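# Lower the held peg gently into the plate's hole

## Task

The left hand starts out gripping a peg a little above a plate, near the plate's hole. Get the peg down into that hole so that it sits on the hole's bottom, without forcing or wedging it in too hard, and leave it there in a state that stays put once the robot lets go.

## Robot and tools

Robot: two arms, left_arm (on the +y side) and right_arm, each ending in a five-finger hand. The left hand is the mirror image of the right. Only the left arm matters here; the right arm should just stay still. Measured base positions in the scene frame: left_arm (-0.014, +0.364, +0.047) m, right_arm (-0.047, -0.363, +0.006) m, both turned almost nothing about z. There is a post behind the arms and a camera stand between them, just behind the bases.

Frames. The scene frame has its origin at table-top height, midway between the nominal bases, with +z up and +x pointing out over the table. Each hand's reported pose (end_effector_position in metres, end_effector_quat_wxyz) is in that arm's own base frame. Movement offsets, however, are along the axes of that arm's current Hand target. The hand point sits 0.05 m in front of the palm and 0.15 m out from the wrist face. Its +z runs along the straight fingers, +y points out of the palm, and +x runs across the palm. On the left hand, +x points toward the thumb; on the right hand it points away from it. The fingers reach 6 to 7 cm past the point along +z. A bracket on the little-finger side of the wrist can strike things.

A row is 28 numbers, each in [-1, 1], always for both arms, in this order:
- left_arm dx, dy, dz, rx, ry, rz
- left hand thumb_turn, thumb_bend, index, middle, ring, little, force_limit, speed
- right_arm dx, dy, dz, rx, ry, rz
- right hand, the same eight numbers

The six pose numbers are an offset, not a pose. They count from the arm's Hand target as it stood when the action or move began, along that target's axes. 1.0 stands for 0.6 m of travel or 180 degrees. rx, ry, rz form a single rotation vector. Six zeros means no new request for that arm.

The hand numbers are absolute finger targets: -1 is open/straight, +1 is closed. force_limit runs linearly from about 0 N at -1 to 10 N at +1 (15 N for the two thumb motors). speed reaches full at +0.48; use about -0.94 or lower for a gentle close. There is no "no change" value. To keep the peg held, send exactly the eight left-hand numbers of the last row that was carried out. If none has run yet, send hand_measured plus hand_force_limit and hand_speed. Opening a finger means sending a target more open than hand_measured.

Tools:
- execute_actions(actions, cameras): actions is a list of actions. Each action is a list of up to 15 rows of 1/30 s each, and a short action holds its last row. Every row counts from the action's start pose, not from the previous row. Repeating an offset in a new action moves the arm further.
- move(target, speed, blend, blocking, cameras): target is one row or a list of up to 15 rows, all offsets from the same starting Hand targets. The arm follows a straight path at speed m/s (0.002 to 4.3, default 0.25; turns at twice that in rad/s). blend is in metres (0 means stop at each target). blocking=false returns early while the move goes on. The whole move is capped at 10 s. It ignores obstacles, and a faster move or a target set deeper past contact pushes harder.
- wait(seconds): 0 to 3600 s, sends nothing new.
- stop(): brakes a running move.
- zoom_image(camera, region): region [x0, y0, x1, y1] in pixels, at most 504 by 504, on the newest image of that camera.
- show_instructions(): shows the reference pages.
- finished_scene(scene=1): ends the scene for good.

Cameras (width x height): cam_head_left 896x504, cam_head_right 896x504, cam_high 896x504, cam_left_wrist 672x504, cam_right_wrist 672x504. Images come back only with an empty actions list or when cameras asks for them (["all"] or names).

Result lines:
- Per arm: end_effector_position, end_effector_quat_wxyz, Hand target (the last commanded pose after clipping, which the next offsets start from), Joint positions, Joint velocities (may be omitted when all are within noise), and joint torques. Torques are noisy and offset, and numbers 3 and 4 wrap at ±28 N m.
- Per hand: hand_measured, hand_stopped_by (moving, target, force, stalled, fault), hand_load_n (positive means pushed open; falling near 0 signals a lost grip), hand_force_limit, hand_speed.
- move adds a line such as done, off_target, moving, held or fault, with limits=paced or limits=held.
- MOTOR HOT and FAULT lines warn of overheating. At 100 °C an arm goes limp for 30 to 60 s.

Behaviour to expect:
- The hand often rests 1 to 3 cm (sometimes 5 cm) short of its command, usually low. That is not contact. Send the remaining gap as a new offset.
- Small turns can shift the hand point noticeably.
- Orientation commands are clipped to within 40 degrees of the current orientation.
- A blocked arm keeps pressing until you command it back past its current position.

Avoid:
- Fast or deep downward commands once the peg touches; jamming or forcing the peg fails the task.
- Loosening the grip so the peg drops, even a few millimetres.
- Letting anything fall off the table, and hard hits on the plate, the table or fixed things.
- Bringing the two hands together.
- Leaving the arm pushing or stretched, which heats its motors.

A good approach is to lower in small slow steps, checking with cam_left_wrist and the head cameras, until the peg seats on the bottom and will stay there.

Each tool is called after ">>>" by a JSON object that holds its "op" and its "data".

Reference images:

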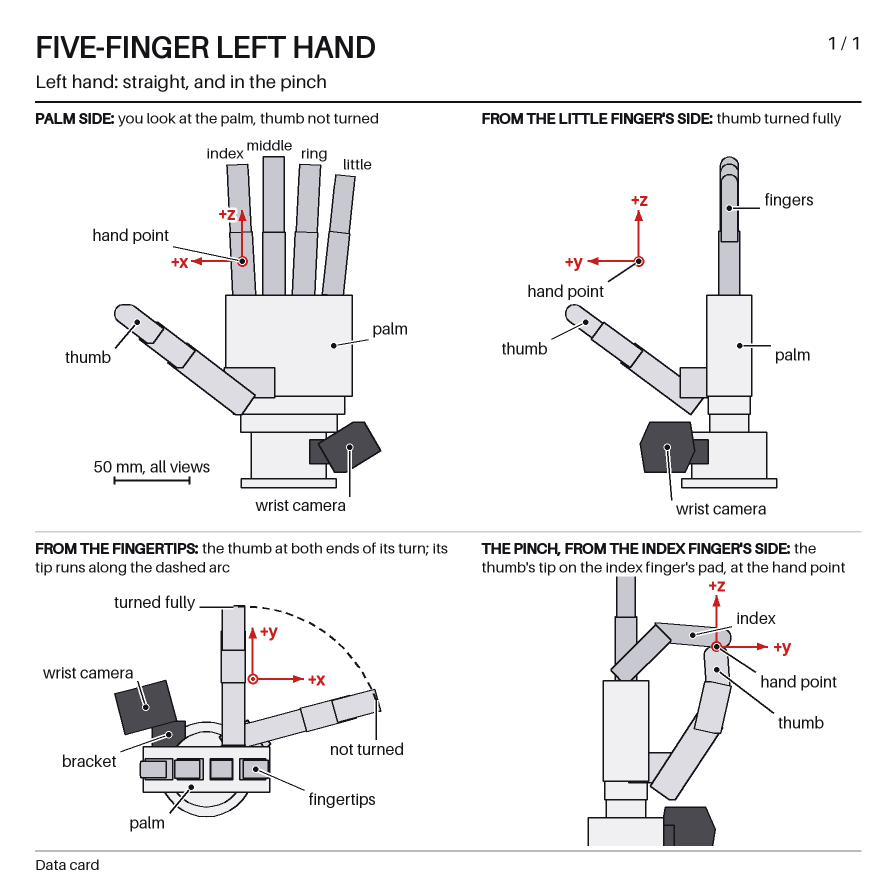

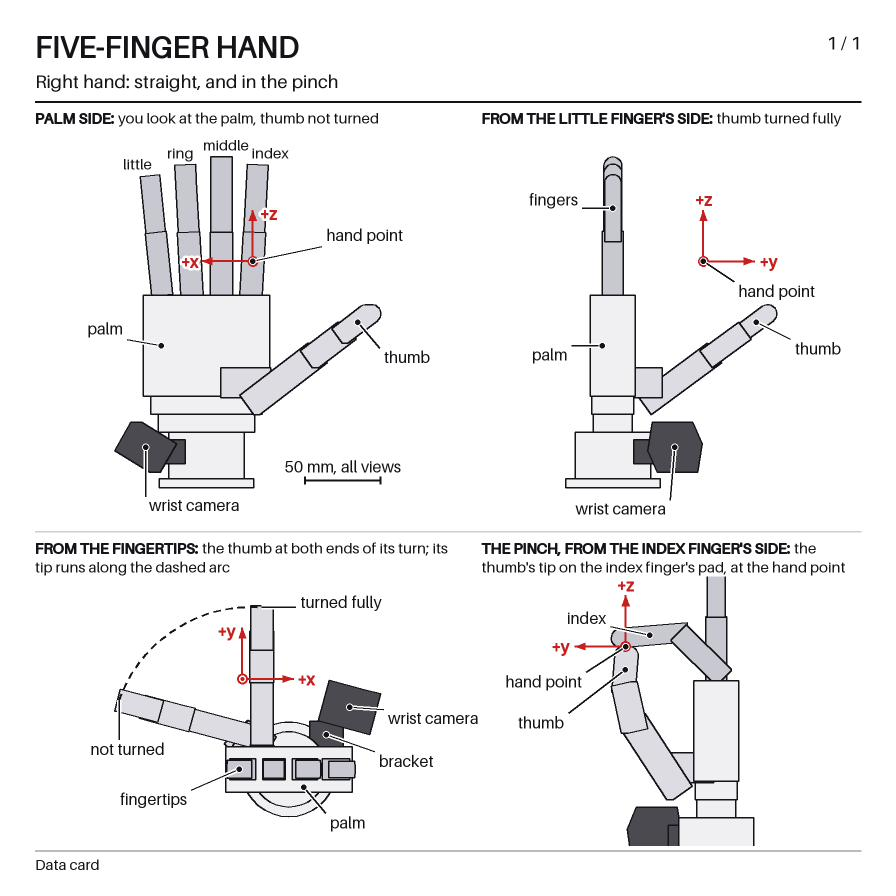

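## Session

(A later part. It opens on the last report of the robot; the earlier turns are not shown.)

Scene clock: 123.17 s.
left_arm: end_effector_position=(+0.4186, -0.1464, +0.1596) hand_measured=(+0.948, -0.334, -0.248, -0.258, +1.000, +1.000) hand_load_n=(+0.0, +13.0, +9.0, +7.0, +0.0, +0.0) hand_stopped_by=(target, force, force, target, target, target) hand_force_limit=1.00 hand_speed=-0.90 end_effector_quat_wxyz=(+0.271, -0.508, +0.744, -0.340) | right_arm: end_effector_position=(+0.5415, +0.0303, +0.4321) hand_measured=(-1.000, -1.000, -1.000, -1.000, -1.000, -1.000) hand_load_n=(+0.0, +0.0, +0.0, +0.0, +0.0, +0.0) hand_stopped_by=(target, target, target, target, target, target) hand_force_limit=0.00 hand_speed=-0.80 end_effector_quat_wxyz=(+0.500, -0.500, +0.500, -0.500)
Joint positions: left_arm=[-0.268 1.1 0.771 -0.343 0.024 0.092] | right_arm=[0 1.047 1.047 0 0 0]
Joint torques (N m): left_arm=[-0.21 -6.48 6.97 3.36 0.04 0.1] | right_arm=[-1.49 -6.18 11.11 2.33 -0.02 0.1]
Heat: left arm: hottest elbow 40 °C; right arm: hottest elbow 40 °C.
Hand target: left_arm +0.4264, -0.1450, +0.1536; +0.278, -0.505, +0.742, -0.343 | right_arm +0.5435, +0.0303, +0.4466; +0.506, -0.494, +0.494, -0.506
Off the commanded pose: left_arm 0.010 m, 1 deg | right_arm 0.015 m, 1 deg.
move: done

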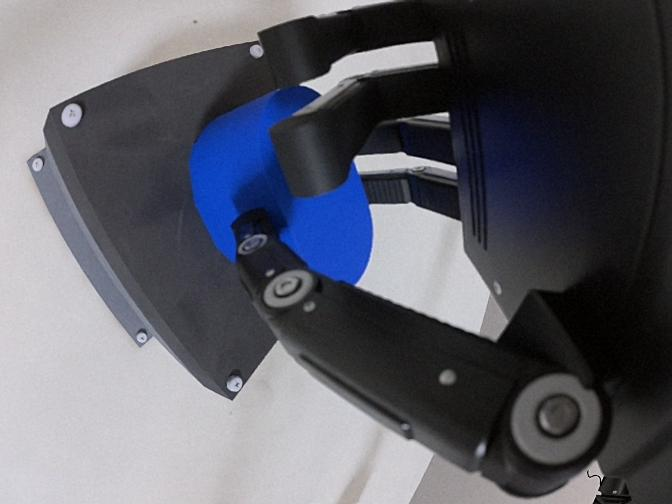

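>>> {"op": "move", "data": {"target": [-0.0037,-0.0068,-0.0083,0.0007,0.0077,-0.0101,0.948,-0.326,-0.246,-0.256,1,1,1,-0.9,0,0,0,0,0,0,-1,-1,-1,-1,-1,-1,0,-0.8], "speed": 0.02, "cameras": ["cam_left_wrist","cam_high"]}}

>>> {"op": "zoom_image", "data": {"camera": "cam_left_wrist", "region": [160, 115, 250, 285]}}

>>> {"op": "zoom_image", "data": {"camera": "cam_high", "region": [470, 115, 520, 165]}}

Scene clock: 126.30 s.
left_arm: end_effector_position=(+0.4185, -0.1456, +0.1601) hand_measured=(+0.948, -0.334, -0.248, -0.258, +1.000, +1.000) hand_load_n=(+1.5, +12.0, +12.5, +7.0, +0.0, +0.0) hand_stopped_by=(target, force, force, target, target, target) hand_force_limit=1.00 hand_speed=-0.90 end_effector_quat_wxyz=(+0.260, -0.508, +0.744, -0.349) | right_arm: end_effector_position=(+0.5415, +0.0303, +0.4321) hand_measured=(-1.000, -1.000, -1.000, -1.000, -1.000, -1.000) hand_load_n=(+0.0, +0.0, +0.0, -0.5, +0.0, +0.0) hand_stopped_by=(target, target, target, target, target, target) hand_force_limit=0.00 hand_speed=-0.80 end_effector_quat_wxyz=(+0.500, -0.500, +0.500, -0.500)
Joint positions: left_arm=[-0.248 1.101 0.771 -0.342 0.066 0.092] | right_arm=[0 1.047 1.047 0 0 0]
Joint torques (N m): left_arm=[0.03 -7.24 7.56 2.7 0.15 -0.06] | right_arm=[-1.44 -6.3 11.11 2.35 -0.02 0.1]
Heat: left arm: hottest elbow 40 °C; right arm: hottest elbow 41 °C.
Hand target: left_arm +0.4256, -0.1428, +0.1600; +0.264, -0.512, +0.736, -0.355 | right_arm +0.5435, +0.0303, +0.4466; +0.506, -0.494, +0.494, -0.506
Off the commanded pose: left_arm 0.008 m, 1 deg | right_arm 0.015 m, 1 deg.
move: done
Images, in order (width x height): cam_high 896x504, cam_left_wrist 672x504.

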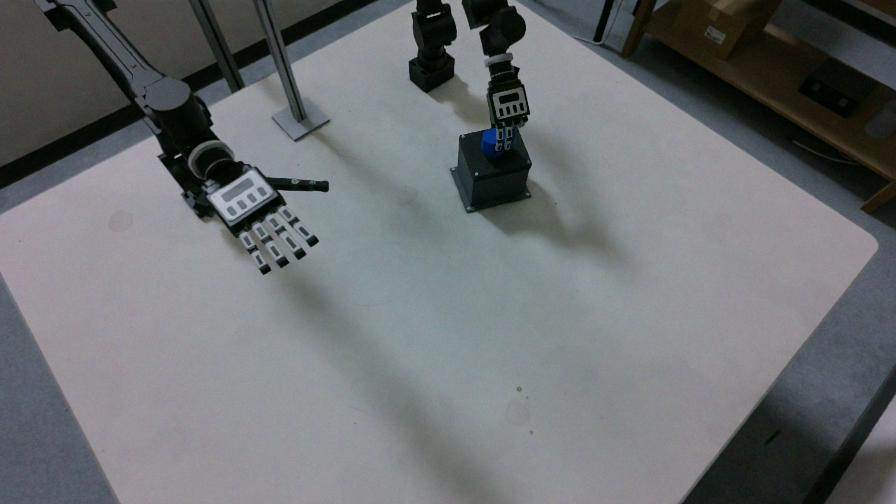

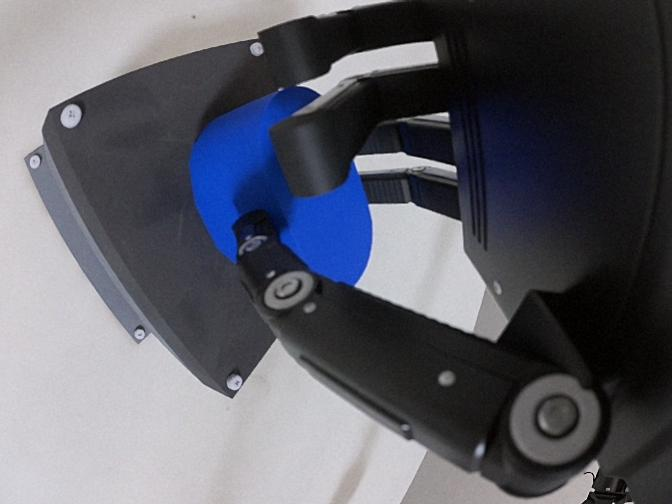

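Scaled by 2.965 from the camera's image (finer frame: 960x720).

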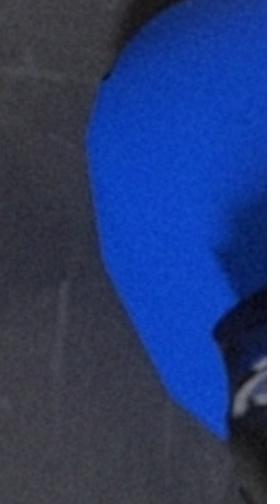

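Scaled by 10.080 from the camera's image (finer frame: 1280x720).

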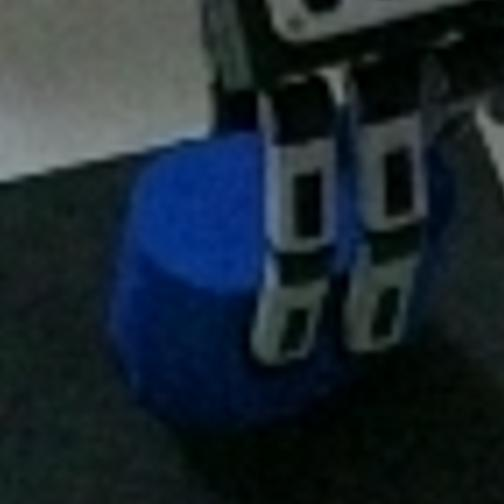

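>>> {"op": "move", "data": {"target": [0.0002,0.0053,0.0041,0,0,0,0.948,-0.326,-0.246,-0.256,1,1,1,-0.9,0,0,0,0,0,0,-1,-1,-1,-1,-1,-1,0,-0.8], "speed": 0.02}}

Scene clock: 127.07 s.
left_arm: end_effector_position=(+0.4187, -0.1458, +0.1601) hand_measured=(+0.948, -0.334, -0.248, -0.258, +1.000, +1.000) hand_load_n=(+1.5, +12.0, +11.5, +6.5, +0.0, +0.0) hand_stopped_by=(target, force, force, target, target, target) hand_force_limit=1.00 hand_speed=-0.90 end_effector_quat_wxyz=(+0.259, -0.508, +0.743, -0.350) | right_arm: end_effector_position=(+0.5415, +0.0303, +0.4321) hand_measured=(-1.000, -1.000, -1.000, -1.000, -1.000, -1.000) hand_load_n=(+0.0, -0.5, +0.0, +0.0, -0.5, +0.0) hand_stopped_by=(target, target, target, target, target, target) hand_force_limit=0.00 hand_speed=-0.80 end_effector_quat_wxyz=(+0.500, -0.500, +0.500, -0.500)
Joint positions: left_arm=[-0.248 1.101 0.771 -0.341 0.067 0.092] | right_arm=[0 1.047 1.047 0 0 0]
Joint torques (N m): left_arm=[0.21 -6.89 7.05 3.08 0.13 -0.06] | right_arm=[-1.38 -6.18 11.12 2.33 -0.02 0.1]
Heat: left arm: hottest elbow 40 °C; right arm: hottest elbow 41 °C.
Hand target: left_arm +0.4256, -0.1429, +0.1559; +0.264, -0.512, +0.736, -0.355 | right_arm +0.5435, +0.0303, +0.4466; +0.506, -0.494, +0.494, -0.506
Off the commanded pose: left_arm 0.009 m, 1 deg | right_arm 0.015 m, 1 deg.
move: done

>>> {"op": "wait", "data": {"seconds": 0.1, "cameras": ["all"]}}

>>> {"op": "zoom_image", "data": {"camera": "cam_high", "region": [478, 136, 514, 160]}}

>>> {"op": "zoom_image", "data": {"camera": "cam_head_left", "region": [284, 246, 320, 270]}}

>>> {"op": "zoom_image", "data": {"camera": "cam_head_right", "region": [290, 246, 326, 270]}}

>>> {"op": "zoom_image", "data": {"camera": "cam_left_wrist", "region": [165, 75, 245, 175]}}

Scene clock: 128.90 s.
left_arm: end_effector_position=(+0.4187, -0.1458, +0.1601) hand_measured=(+0.948, -0.334, -0.248, -0.258, +1.000, +1.000) hand_load_n=(+1.0, +12.5, +11.5, +6.0, +0.0, +0.5) hand_stopped_by=(target, force, force, target, target, target) hand_force_limit=1.00 hand_speed=-0.90 end_effector_quat_wxyz=(+0.259, -0.508, +0.743, -0.350) | right_arm: end_effector_position=(+0.5415, +0.0303, +0.4321) hand_measured=(-1.000, -1.000, -1.000, -1.000, -1.000, -1.000) hand_load_n=(+0.0, +0.0, +0.0, +0.0, +0.0, +0.0) hand_stopped_by=(target, target, target, target, target, target) hand_force_limit=0.00 hand_speed=-0.80 end_effector_quat_wxyz=(+0.500, -0.500, +0.500, -0.500)
Joint positions: left_arm=[-0.248 1.101 0.771 -0.341 0.067 0.092] | right_arm=[0 1.047 1.047 0 0 0]
Joint torques (N m): left_arm=[0.32 -6.89 6.97 3.12 0.14 -0.06] | right_arm=[-1.44 -6.24 11.14 2.33 -0.02 0.09]
Heat: left arm: hottest elbow 40 °C; right arm: hottest elbow 41 °C.
Hand target: left_arm +0.4256, -0.1429, +0.1559; +0.264, -0.512, +0.736, -0.355 | right_arm +0.5435, +0.0303, +0.4466; +0.506, -0.494, +0.494, -0.506
Off the commanded pose: left_arm 0.009 m, 1 deg | right_arm 0.015 m, 1 deg.
wait: 0.10 s; at rest from the start

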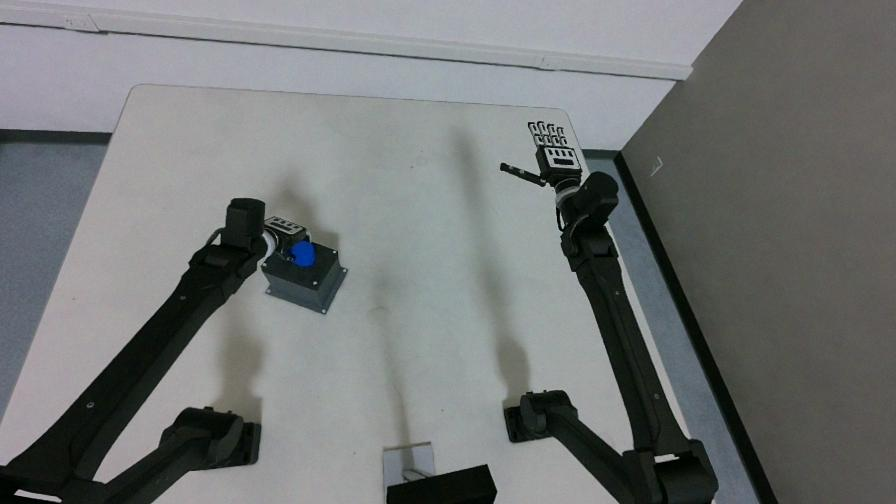

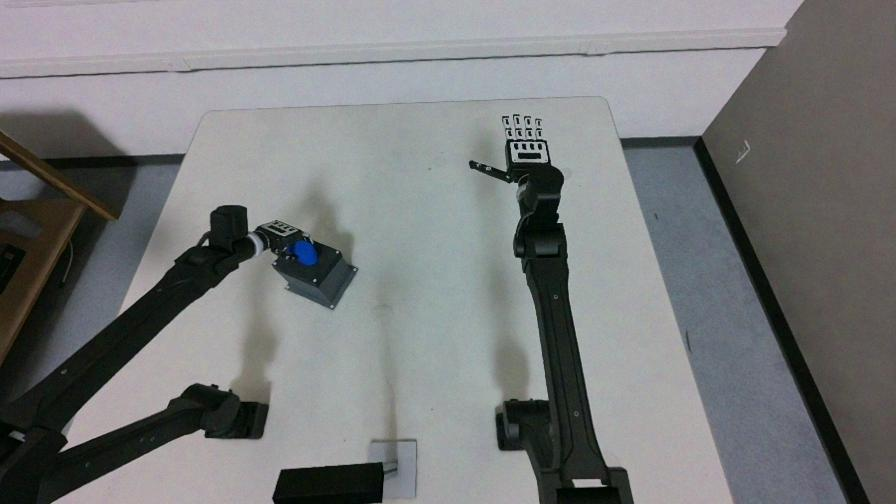

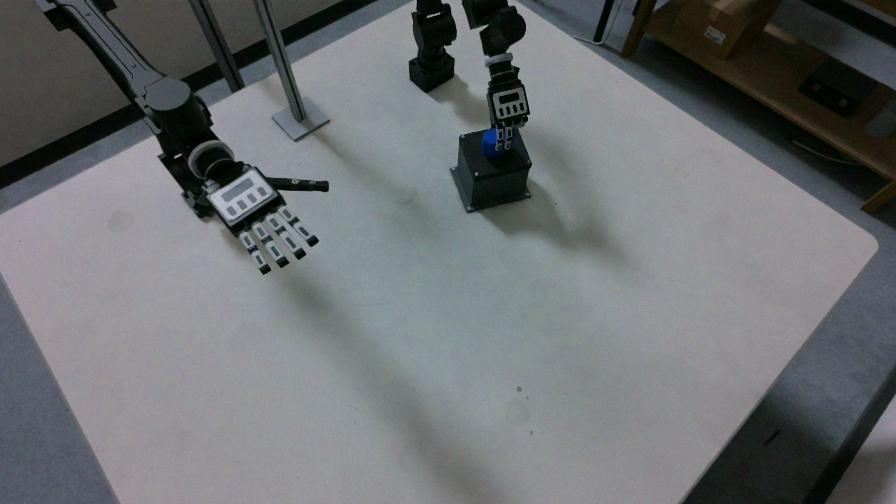

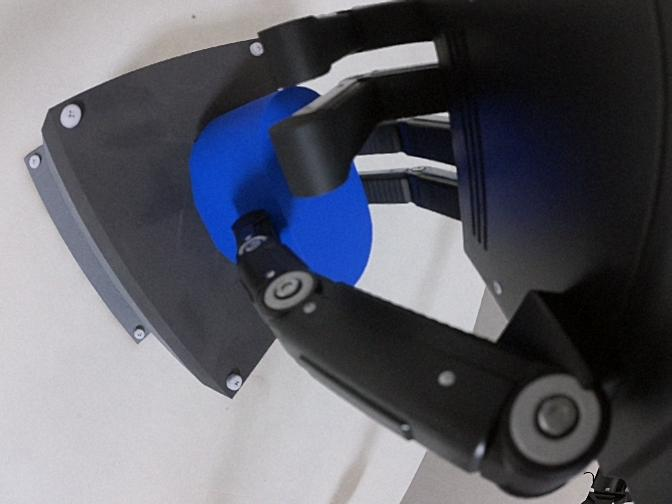

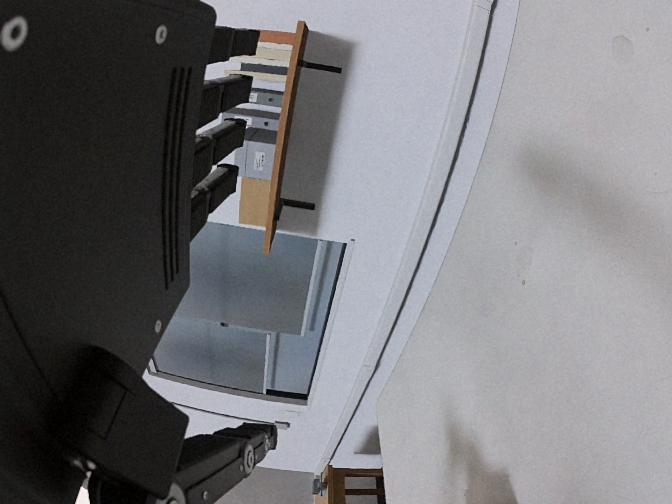

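Scaled by 14.000 from the camera's image (finer frame: 1280x720).

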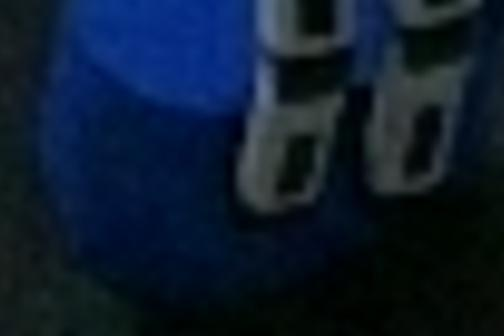

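Scaled by 14.000 from the camera's image (finer frame: 1280x720).

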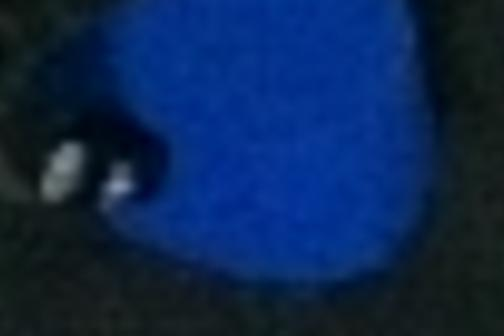

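Scaled by 14.000 from the camera's image (finer frame: 1280x720).

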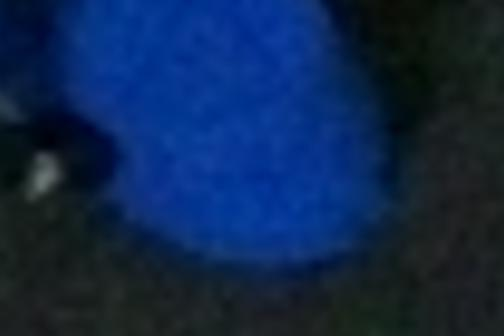

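Scaled by 5.040 from the camera's image (finer frame: 960x720).

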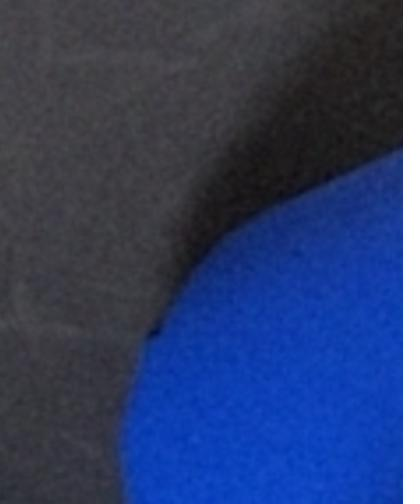

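>>> {"op": "move", "data": {"target": [[-0.0002,-0.0074,-0.0057,0,0,0,0.948,-0.326,-0.246,-0.256,1,1,1,-0.9,0,0,0,0,0,0,-1,-1,-1,-1,-1,-1,0,-0.8]], "speed": 0.02}}

>>> {"op": "move", "data": {"target": [[0,0,0,0,0,0,0.948,-0.38,-0.29,-0.30,1,1,1,-0.9,0,0,0,0,0,0,-1,-1,-1,-1,-1,-1,0,-0.8]], "speed": 0.02, "cameras": ["cam_left_wrist"]}}

Scene clock: 130.57 s.
left_arm: end_effector_position=(+0.4187, -0.1458, +0.1601) hand_measured=(+0.948, -0.334, -0.248, -0.258, +1.000, +1.000) hand_load_n=(+1.5, +12.5, +11.5, +6.0, +0.0, +0.0) hand_stopped_by=(target, force, force, target, target, target) hand_force_limit=1.00 hand_speed=-0.90 end_effector_quat_wxyz=(+0.259, -0.508, +0.743, -0.350) | right_arm: end_effector_position=(+0.5415, +0.0303, +0.4321) hand_measured=(-1.000, -1.000, -1.000, -1.000, -1.000, -1.000) hand_load_n=(+0.0, +0.0, -0.5, -0.5, +0.0, +0.0) hand_stopped_by=(target, target, target, target, target, target) hand_force_limit=0.00 hand_speed=-0.80 end_effector_quat_wxyz=(+0.500, -0.500, +0.500, -0.500)
Joint positions: left_arm=[-0.248 1.101 0.771 -0.341 0.067 0.092] | right_arm=[0 1.047 1.047 0 0 0]
Joint torques (N m): left_arm=[0.15 -7.41 7.77 2.43 0.15 -0.06] | right_arm=[-1.44 -6.3 11.1 2.33 -0.02 0.1]
Heat: left arm: hottest elbow 40 °C; right arm: hottest elbow 41 °C.
Hand target: left_arm +0.4256, -0.1429, +0.1615; +0.264, -0.512, +0.736, -0.355 | right_arm +0.5435, +0.0303, +0.4466; +0.506, -0.494, +0.494, -0.506
Off the commanded pose: left_arm 0.008 m, 1 deg | right_arm 0.015 m, 1 deg.
move: done

Scene clock: 131.17 s.
left_arm: end_effector_position=(+0.4193, -0.1448, +0.1600) hand_measured=(+0.948, -0.380, -0.290, -0.300, +1.000, +1.000) hand_load_n=(+0.0, +0.0, +0.5, +0.0, +0.0, +0.0) hand_stopped_by=(target, target, target, target, target, target) hand_force_limit=1.00 hand_speed=-0.90 end_effector_quat_wxyz=(+0.260, -0.508, +0.743, -0.350) | right_arm: end_effector_position=(+0.5415, +0.0303, +0.4321) hand_measured=(-1.000, -1.000, -1.000, -1.000, -1.000, -1.000) hand_load_n=(+0.0, +0.0, +0.0, +0.0, +0.0, +0.0) hand_stopped_by=(target, target, target, target, target, target) hand_force_limit=0.00 hand_speed=-0.80 end_effector_quat_wxyz=(+0.500, -0.500, +0.500, -0.500)
Joint positions: left_arm=[-0.245 1.102 0.771 -0.34 0.068 0.092] | right_arm=[0 1.047 1.047 0 0 0]
Joint torques (N m): left_arm=[0.03 -7.47 7.83 2.4 0.1 -0.05] | right_arm=[-1.32 -6.18 11.12 2.3 -0.02 0.1]
Heat: left arm: hottest elbow 40 °C; right arm: hottest elbow 41 °C.
Hand target: left_arm +0.4256, -0.1429, +0.1615; +0.264, -0.512, +0.736, -0.355 | right_arm +0.5435, +0.0303, +0.4466; +0.506, -0.494, +0.494, -0.506
Off the commanded pose: left_arm 0.007 m, 1 deg | right_arm 0.015 m, 1 deg.
move: done

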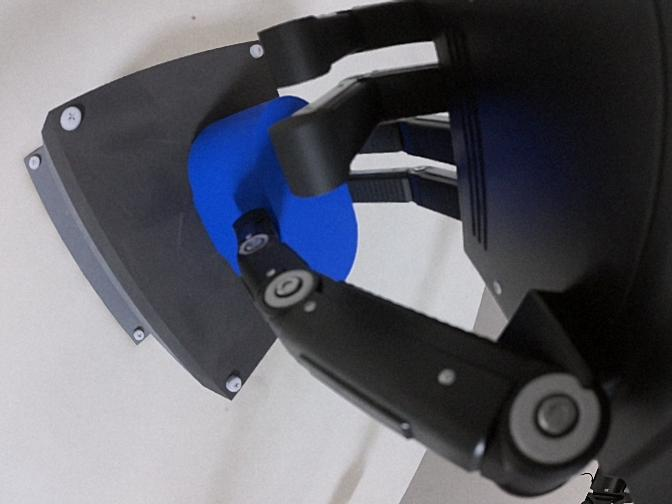

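>>> {"op": "zoom_image", "data": {"camera": "cam_left_wrist", "region": [150, 70, 400, 320]}}

>>> {"op": "move", "data": {"target": [0,0,0,0,0,0,0.948,-0.6,-0.6,-0.6,1,1,1,-0.8,0,0,0,0,0,0,-1,-1,-1,-1,-1,-1,0,-0.8], "cameras": ["all"]}}

>>> {"op": "zoom_image", "data": {"camera": "cam_high", "region": [470, 115, 520, 165]}}

Scaled by 2.016 from the camera's image (finer frame: 960x720).

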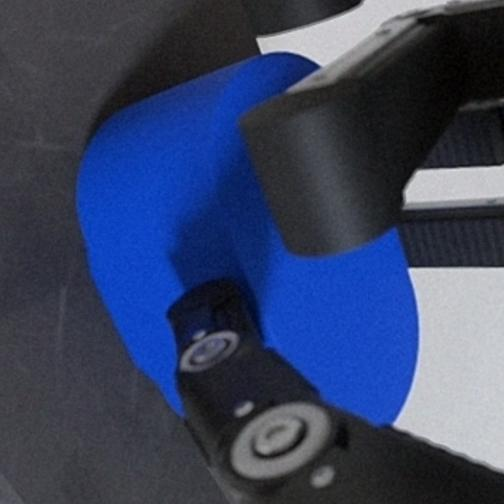

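Scene clock: 132.47 s.
left_arm: end_effector_position=(+0.4193, -0.1448, +0.1600) hand_measured=(+0.948, -0.600, -0.600, -0.600, +1.000, +1.000) hand_load_n=(-0.5, +0.0, +0.0, +0.0, +0.0, +0.0) hand_stopped_by=(target, target, target, target, target, target) hand_force_limit=1.00 hand_speed=-0.80 end_effector_quat_wxyz=(+0.260, -0.508, +0.743, -0.350) | right_arm: end_effector_position=(+0.5415, +0.0303, +0.4321) hand_measured=(-1.000, -1.000, -1.000, -1.000, -1.000, -1.000) hand_load_n=(+0.0, +0.0, +0.0, +0.0, +0.0, +0.0) hand_stopped_by=(target, target, target, target, target, target) hand_force_limit=0.00 hand_speed=-0.80 end_effector_quat_wxyz=(+0.500, -0.500, +0.500, -0.500)
Joint positions: left_arm=[-0.245 1.102 0.771 -0.34 0.068 0.092] | right_arm=[0 1.047 1.047 0 0 0]
Joint torques (N m): left_arm=[0.03 -7.41 7.77 2.36 0.1 -0.06] | right_arm=[-1.44 -6.24 11.11 2.3 -0.02 0.1]
Heat: left arm: hottest elbow 40 °C; right arm: hottest elbow 41 °C.
Hand target: left_arm +0.4256, -0.1429, +0.1615; +0.264, -0.512, +0.736, -0.355 | right_arm +0.5435, +0.0303, +0.4466; +0.506, -0.494, +0.494, -0.506
Off the commanded pose: left_arm 0.007 m, 1 deg | right_arm 0.015 m, 1 deg.
move: done

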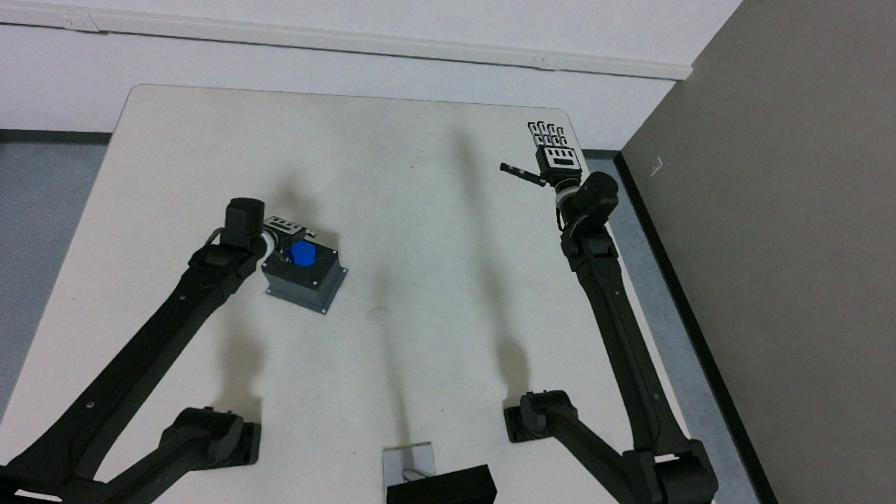

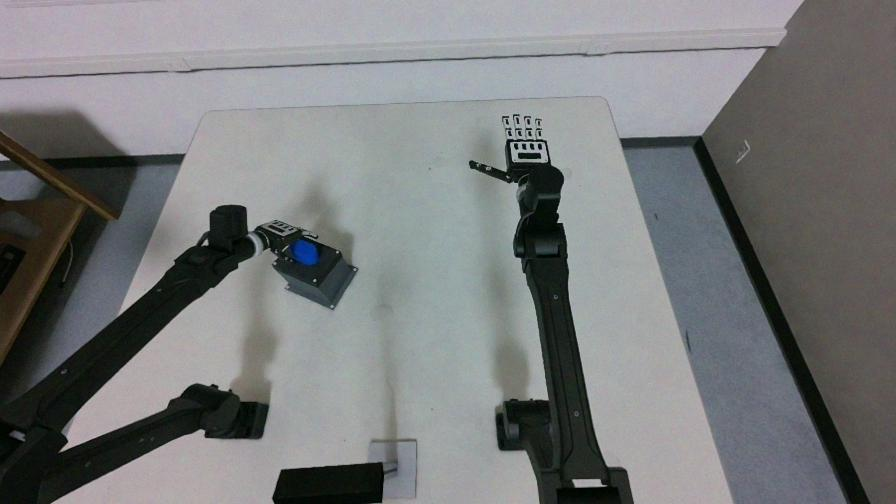

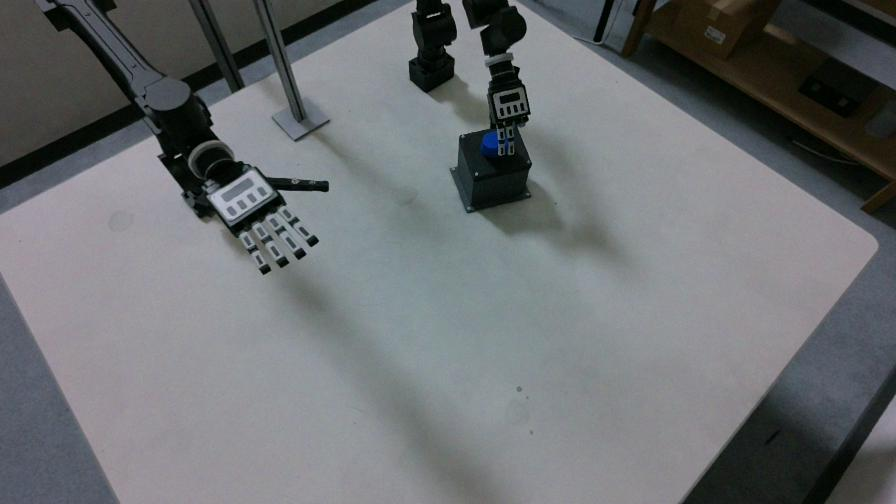

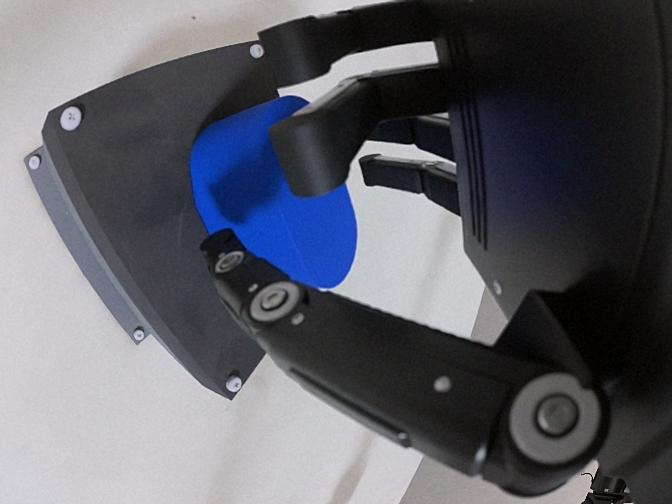

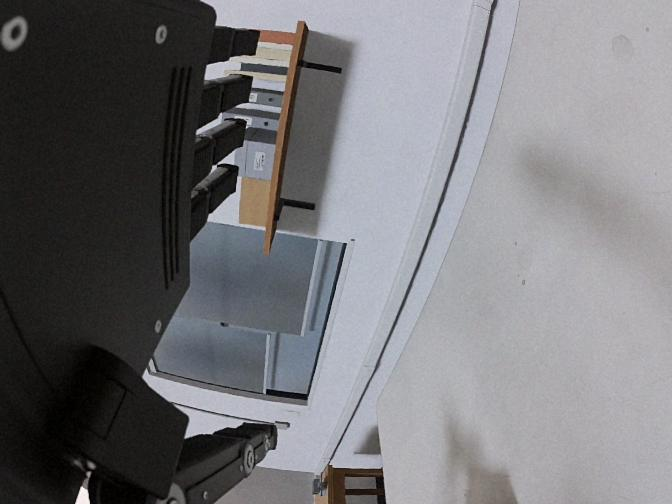

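Scaled by 10.080 from the camera's image (finer frame: 1280x720).

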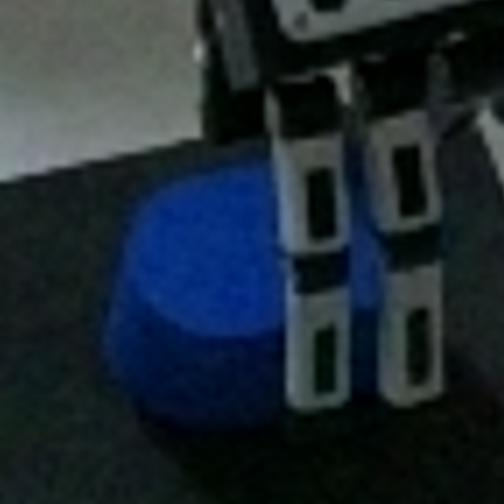

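>>> {"op": "move", "data": {"target": [[0,0,0,0,0,0,0.948,-1,-1,-1,1,1,1,-0.6,0,0,0,0,0,0,-1,-1,-1,-1,-1,-1,0,-0.8],[-0.003,-0.13,-0.101,0,0,0,0.948,-1,-1,-1,1,1,1,-0.6,0,0,0,0,0,0,-1,-1,-1,-1,-1,-1,0,-0.8]], "speed": 0.06, "cameras": ["all"]}}

>>> {"op": "zoom_image", "data": {"camera": "cam_high", "region": [450, 105, 550, 205]}}

>>> {"op": "zoom_image", "data": {"camera": "cam_left_wrist", "region": [10, 40, 410, 340]}}

Scene clock: 136.07 s.
left_arm: end_effector_position=(+0.4132, -0.1433, +0.2280) hand_measured=(+0.948, -1.000, -1.000, -1.000, +1.000, +1.000) hand_load_n=(+0.0, +0.0, +0.0, +0.0, +0.0, -0.5) hand_stopped_by=(target, target, target, target, target, target) hand_force_limit=1.00 hand_speed=-0.60 end_effector_quat_wxyz=(+0.249, -0.513, +0.749, -0.337) | right_arm: end_effector_position=(+0.5415, +0.0303, +0.4321) hand_measured=(-1.000, -1.000, -1.000, -1.000, -1.000, -1.000) hand_load_n=(+0.0, +0.0, +0.0, +0.0, +0.0, +0.0) hand_stopped_by=(target, target, target, target, target, target) hand_force_limit=0.00 hand_speed=-0.80 end_effector_quat_wxyz=(+0.500, -0.500, +0.500, -0.500)
Joint positions: left_arm=[-0.245 1.057 0.939 -0.589 0.068 0.092] | right_arm=[0 1.047 1.047 0 0 0]
Joint torques (N m): left_arm=[-0.09 -8.59 11.82 1.02 0.04 -0.07] | right_arm=[-1.44 -6.3 11.08 2.32 -0.02 0.1]
Heat: left arm: hottest elbow 40 °C; right arm: hottest elbow 41 °C.
Hand target: left_arm +0.4248, -0.1434, +0.2602; +0.264, -0.512, +0.736, -0.355 | right_arm +0.5435, +0.0303, +0.4466; +0.506, -0.494, +0.494, -0.506
Off the commanded pose: left_arm 0.034 m, 3 deg | right_arm 0.015 m, 1 deg.
move: off_target (left_arm)

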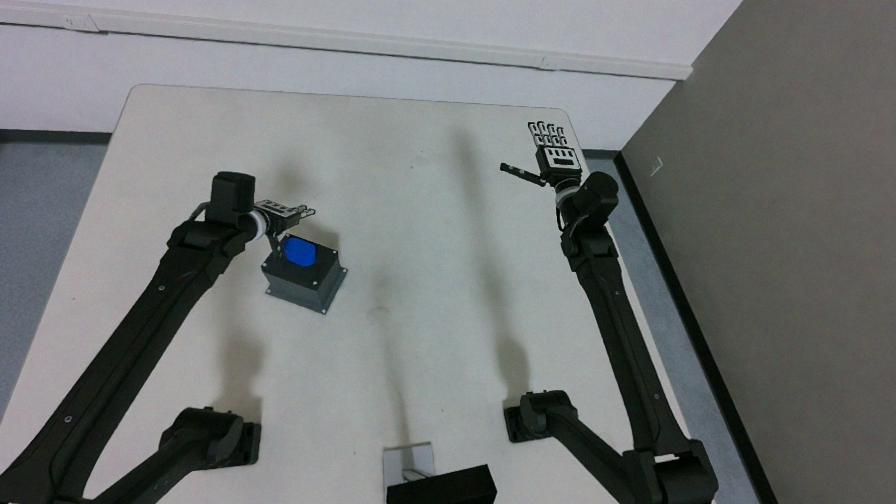

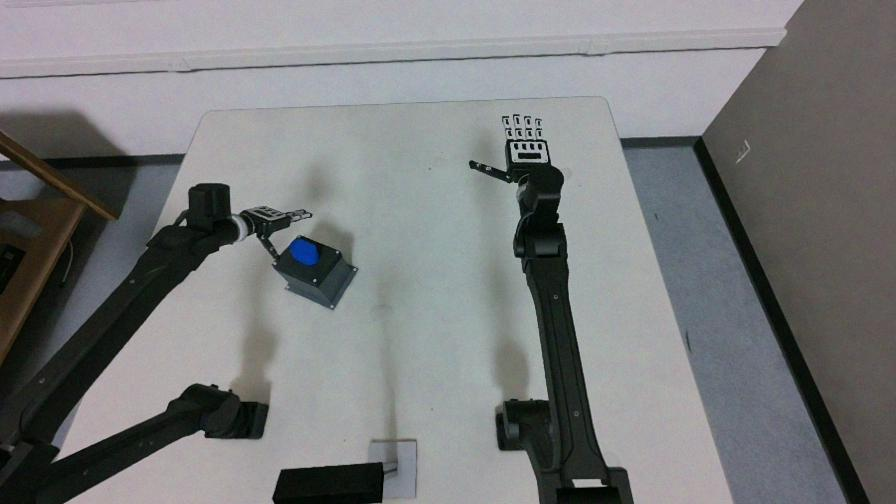

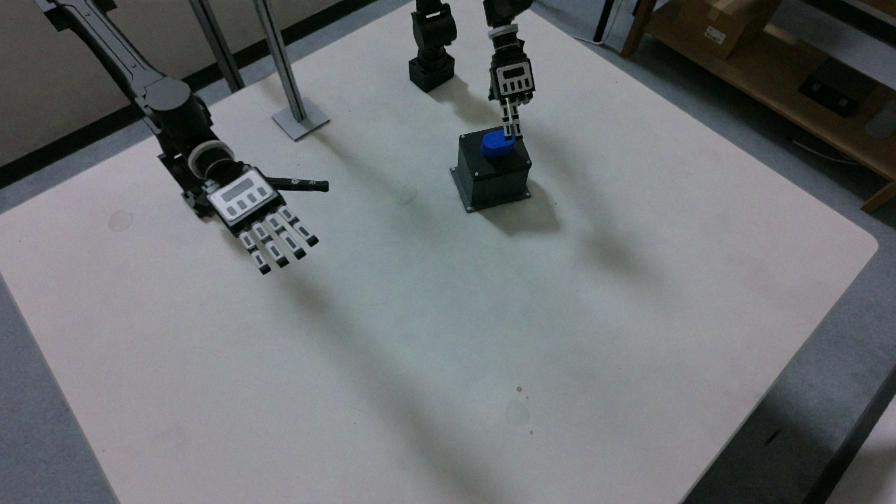

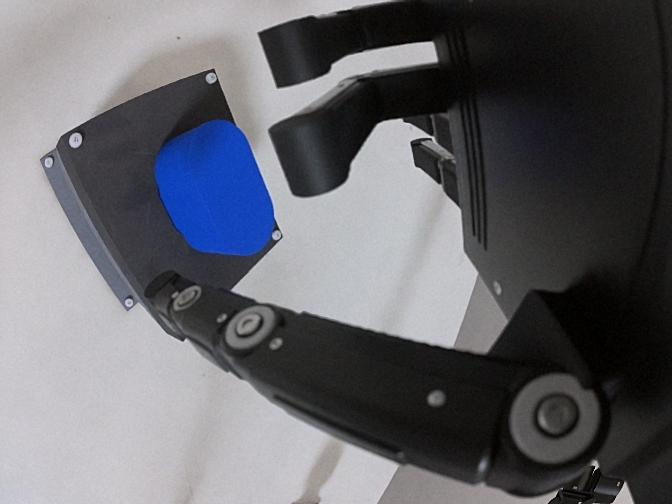

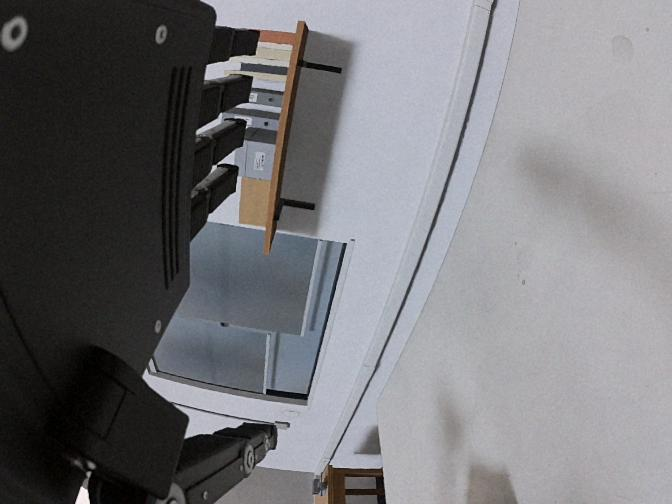

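Scaled by 5.040 from the camera's image (finer frame: 1280x720).

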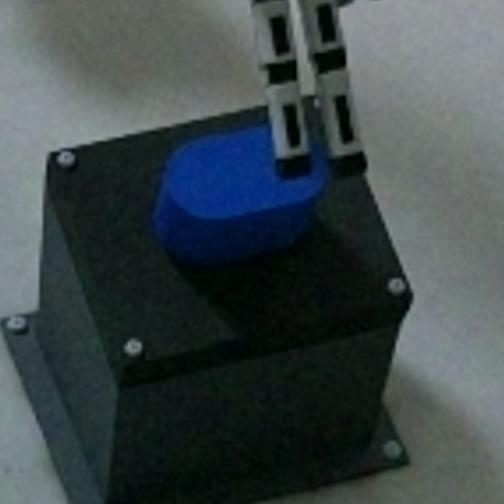

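Scaled by 1.260 from the camera's image (finer frame: 960x720).

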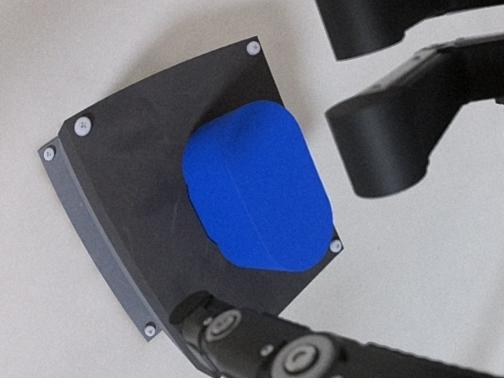

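>>> {"op": "zoom_image", "data": {"camera": "cam_high", "region": [475, 125, 520, 165]}}

>>> {"op": "zoom_image", "data": {"camera": "cam_head_left", "region": [255, 225, 345, 295]}}

>>> {"op": "zoom_image", "data": {"camera": "cam_left_wrist", "region": [140, 100, 300, 270]}}

>>> {"op": "zoom_image", "data": {"camera": "cam_head_right", "region": [265, 225, 355, 295]}}

Scaled by 11.200 from the camera's image (finer frame: 1280x720).

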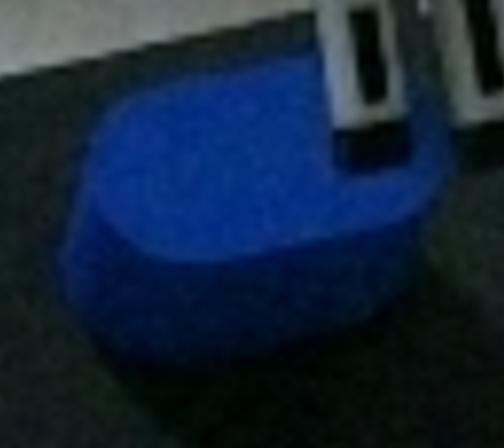

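Scaled by 5.600 from the camera's image (finer frame: 1280x720).

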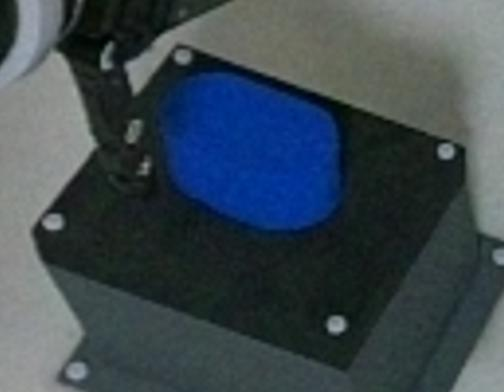

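Scaled by 2.965 from the camera's image (finer frame: 960x720).

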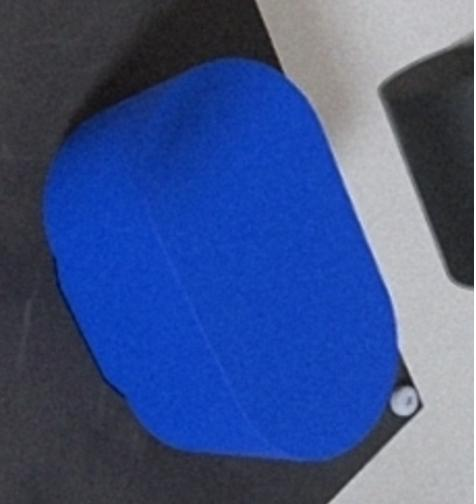

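Scaled by 5.600 from the camera's image (finer frame: 1280x720).

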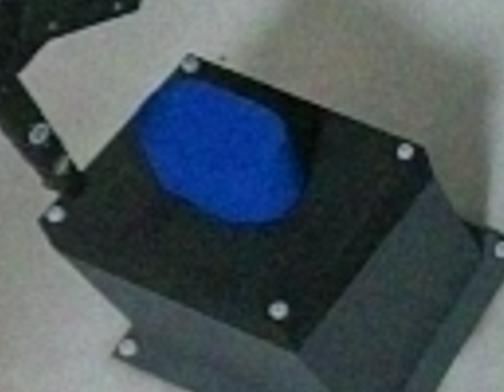

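>>> {"op": "finished_scene", "data": {}}

The scene is finished: the task was done.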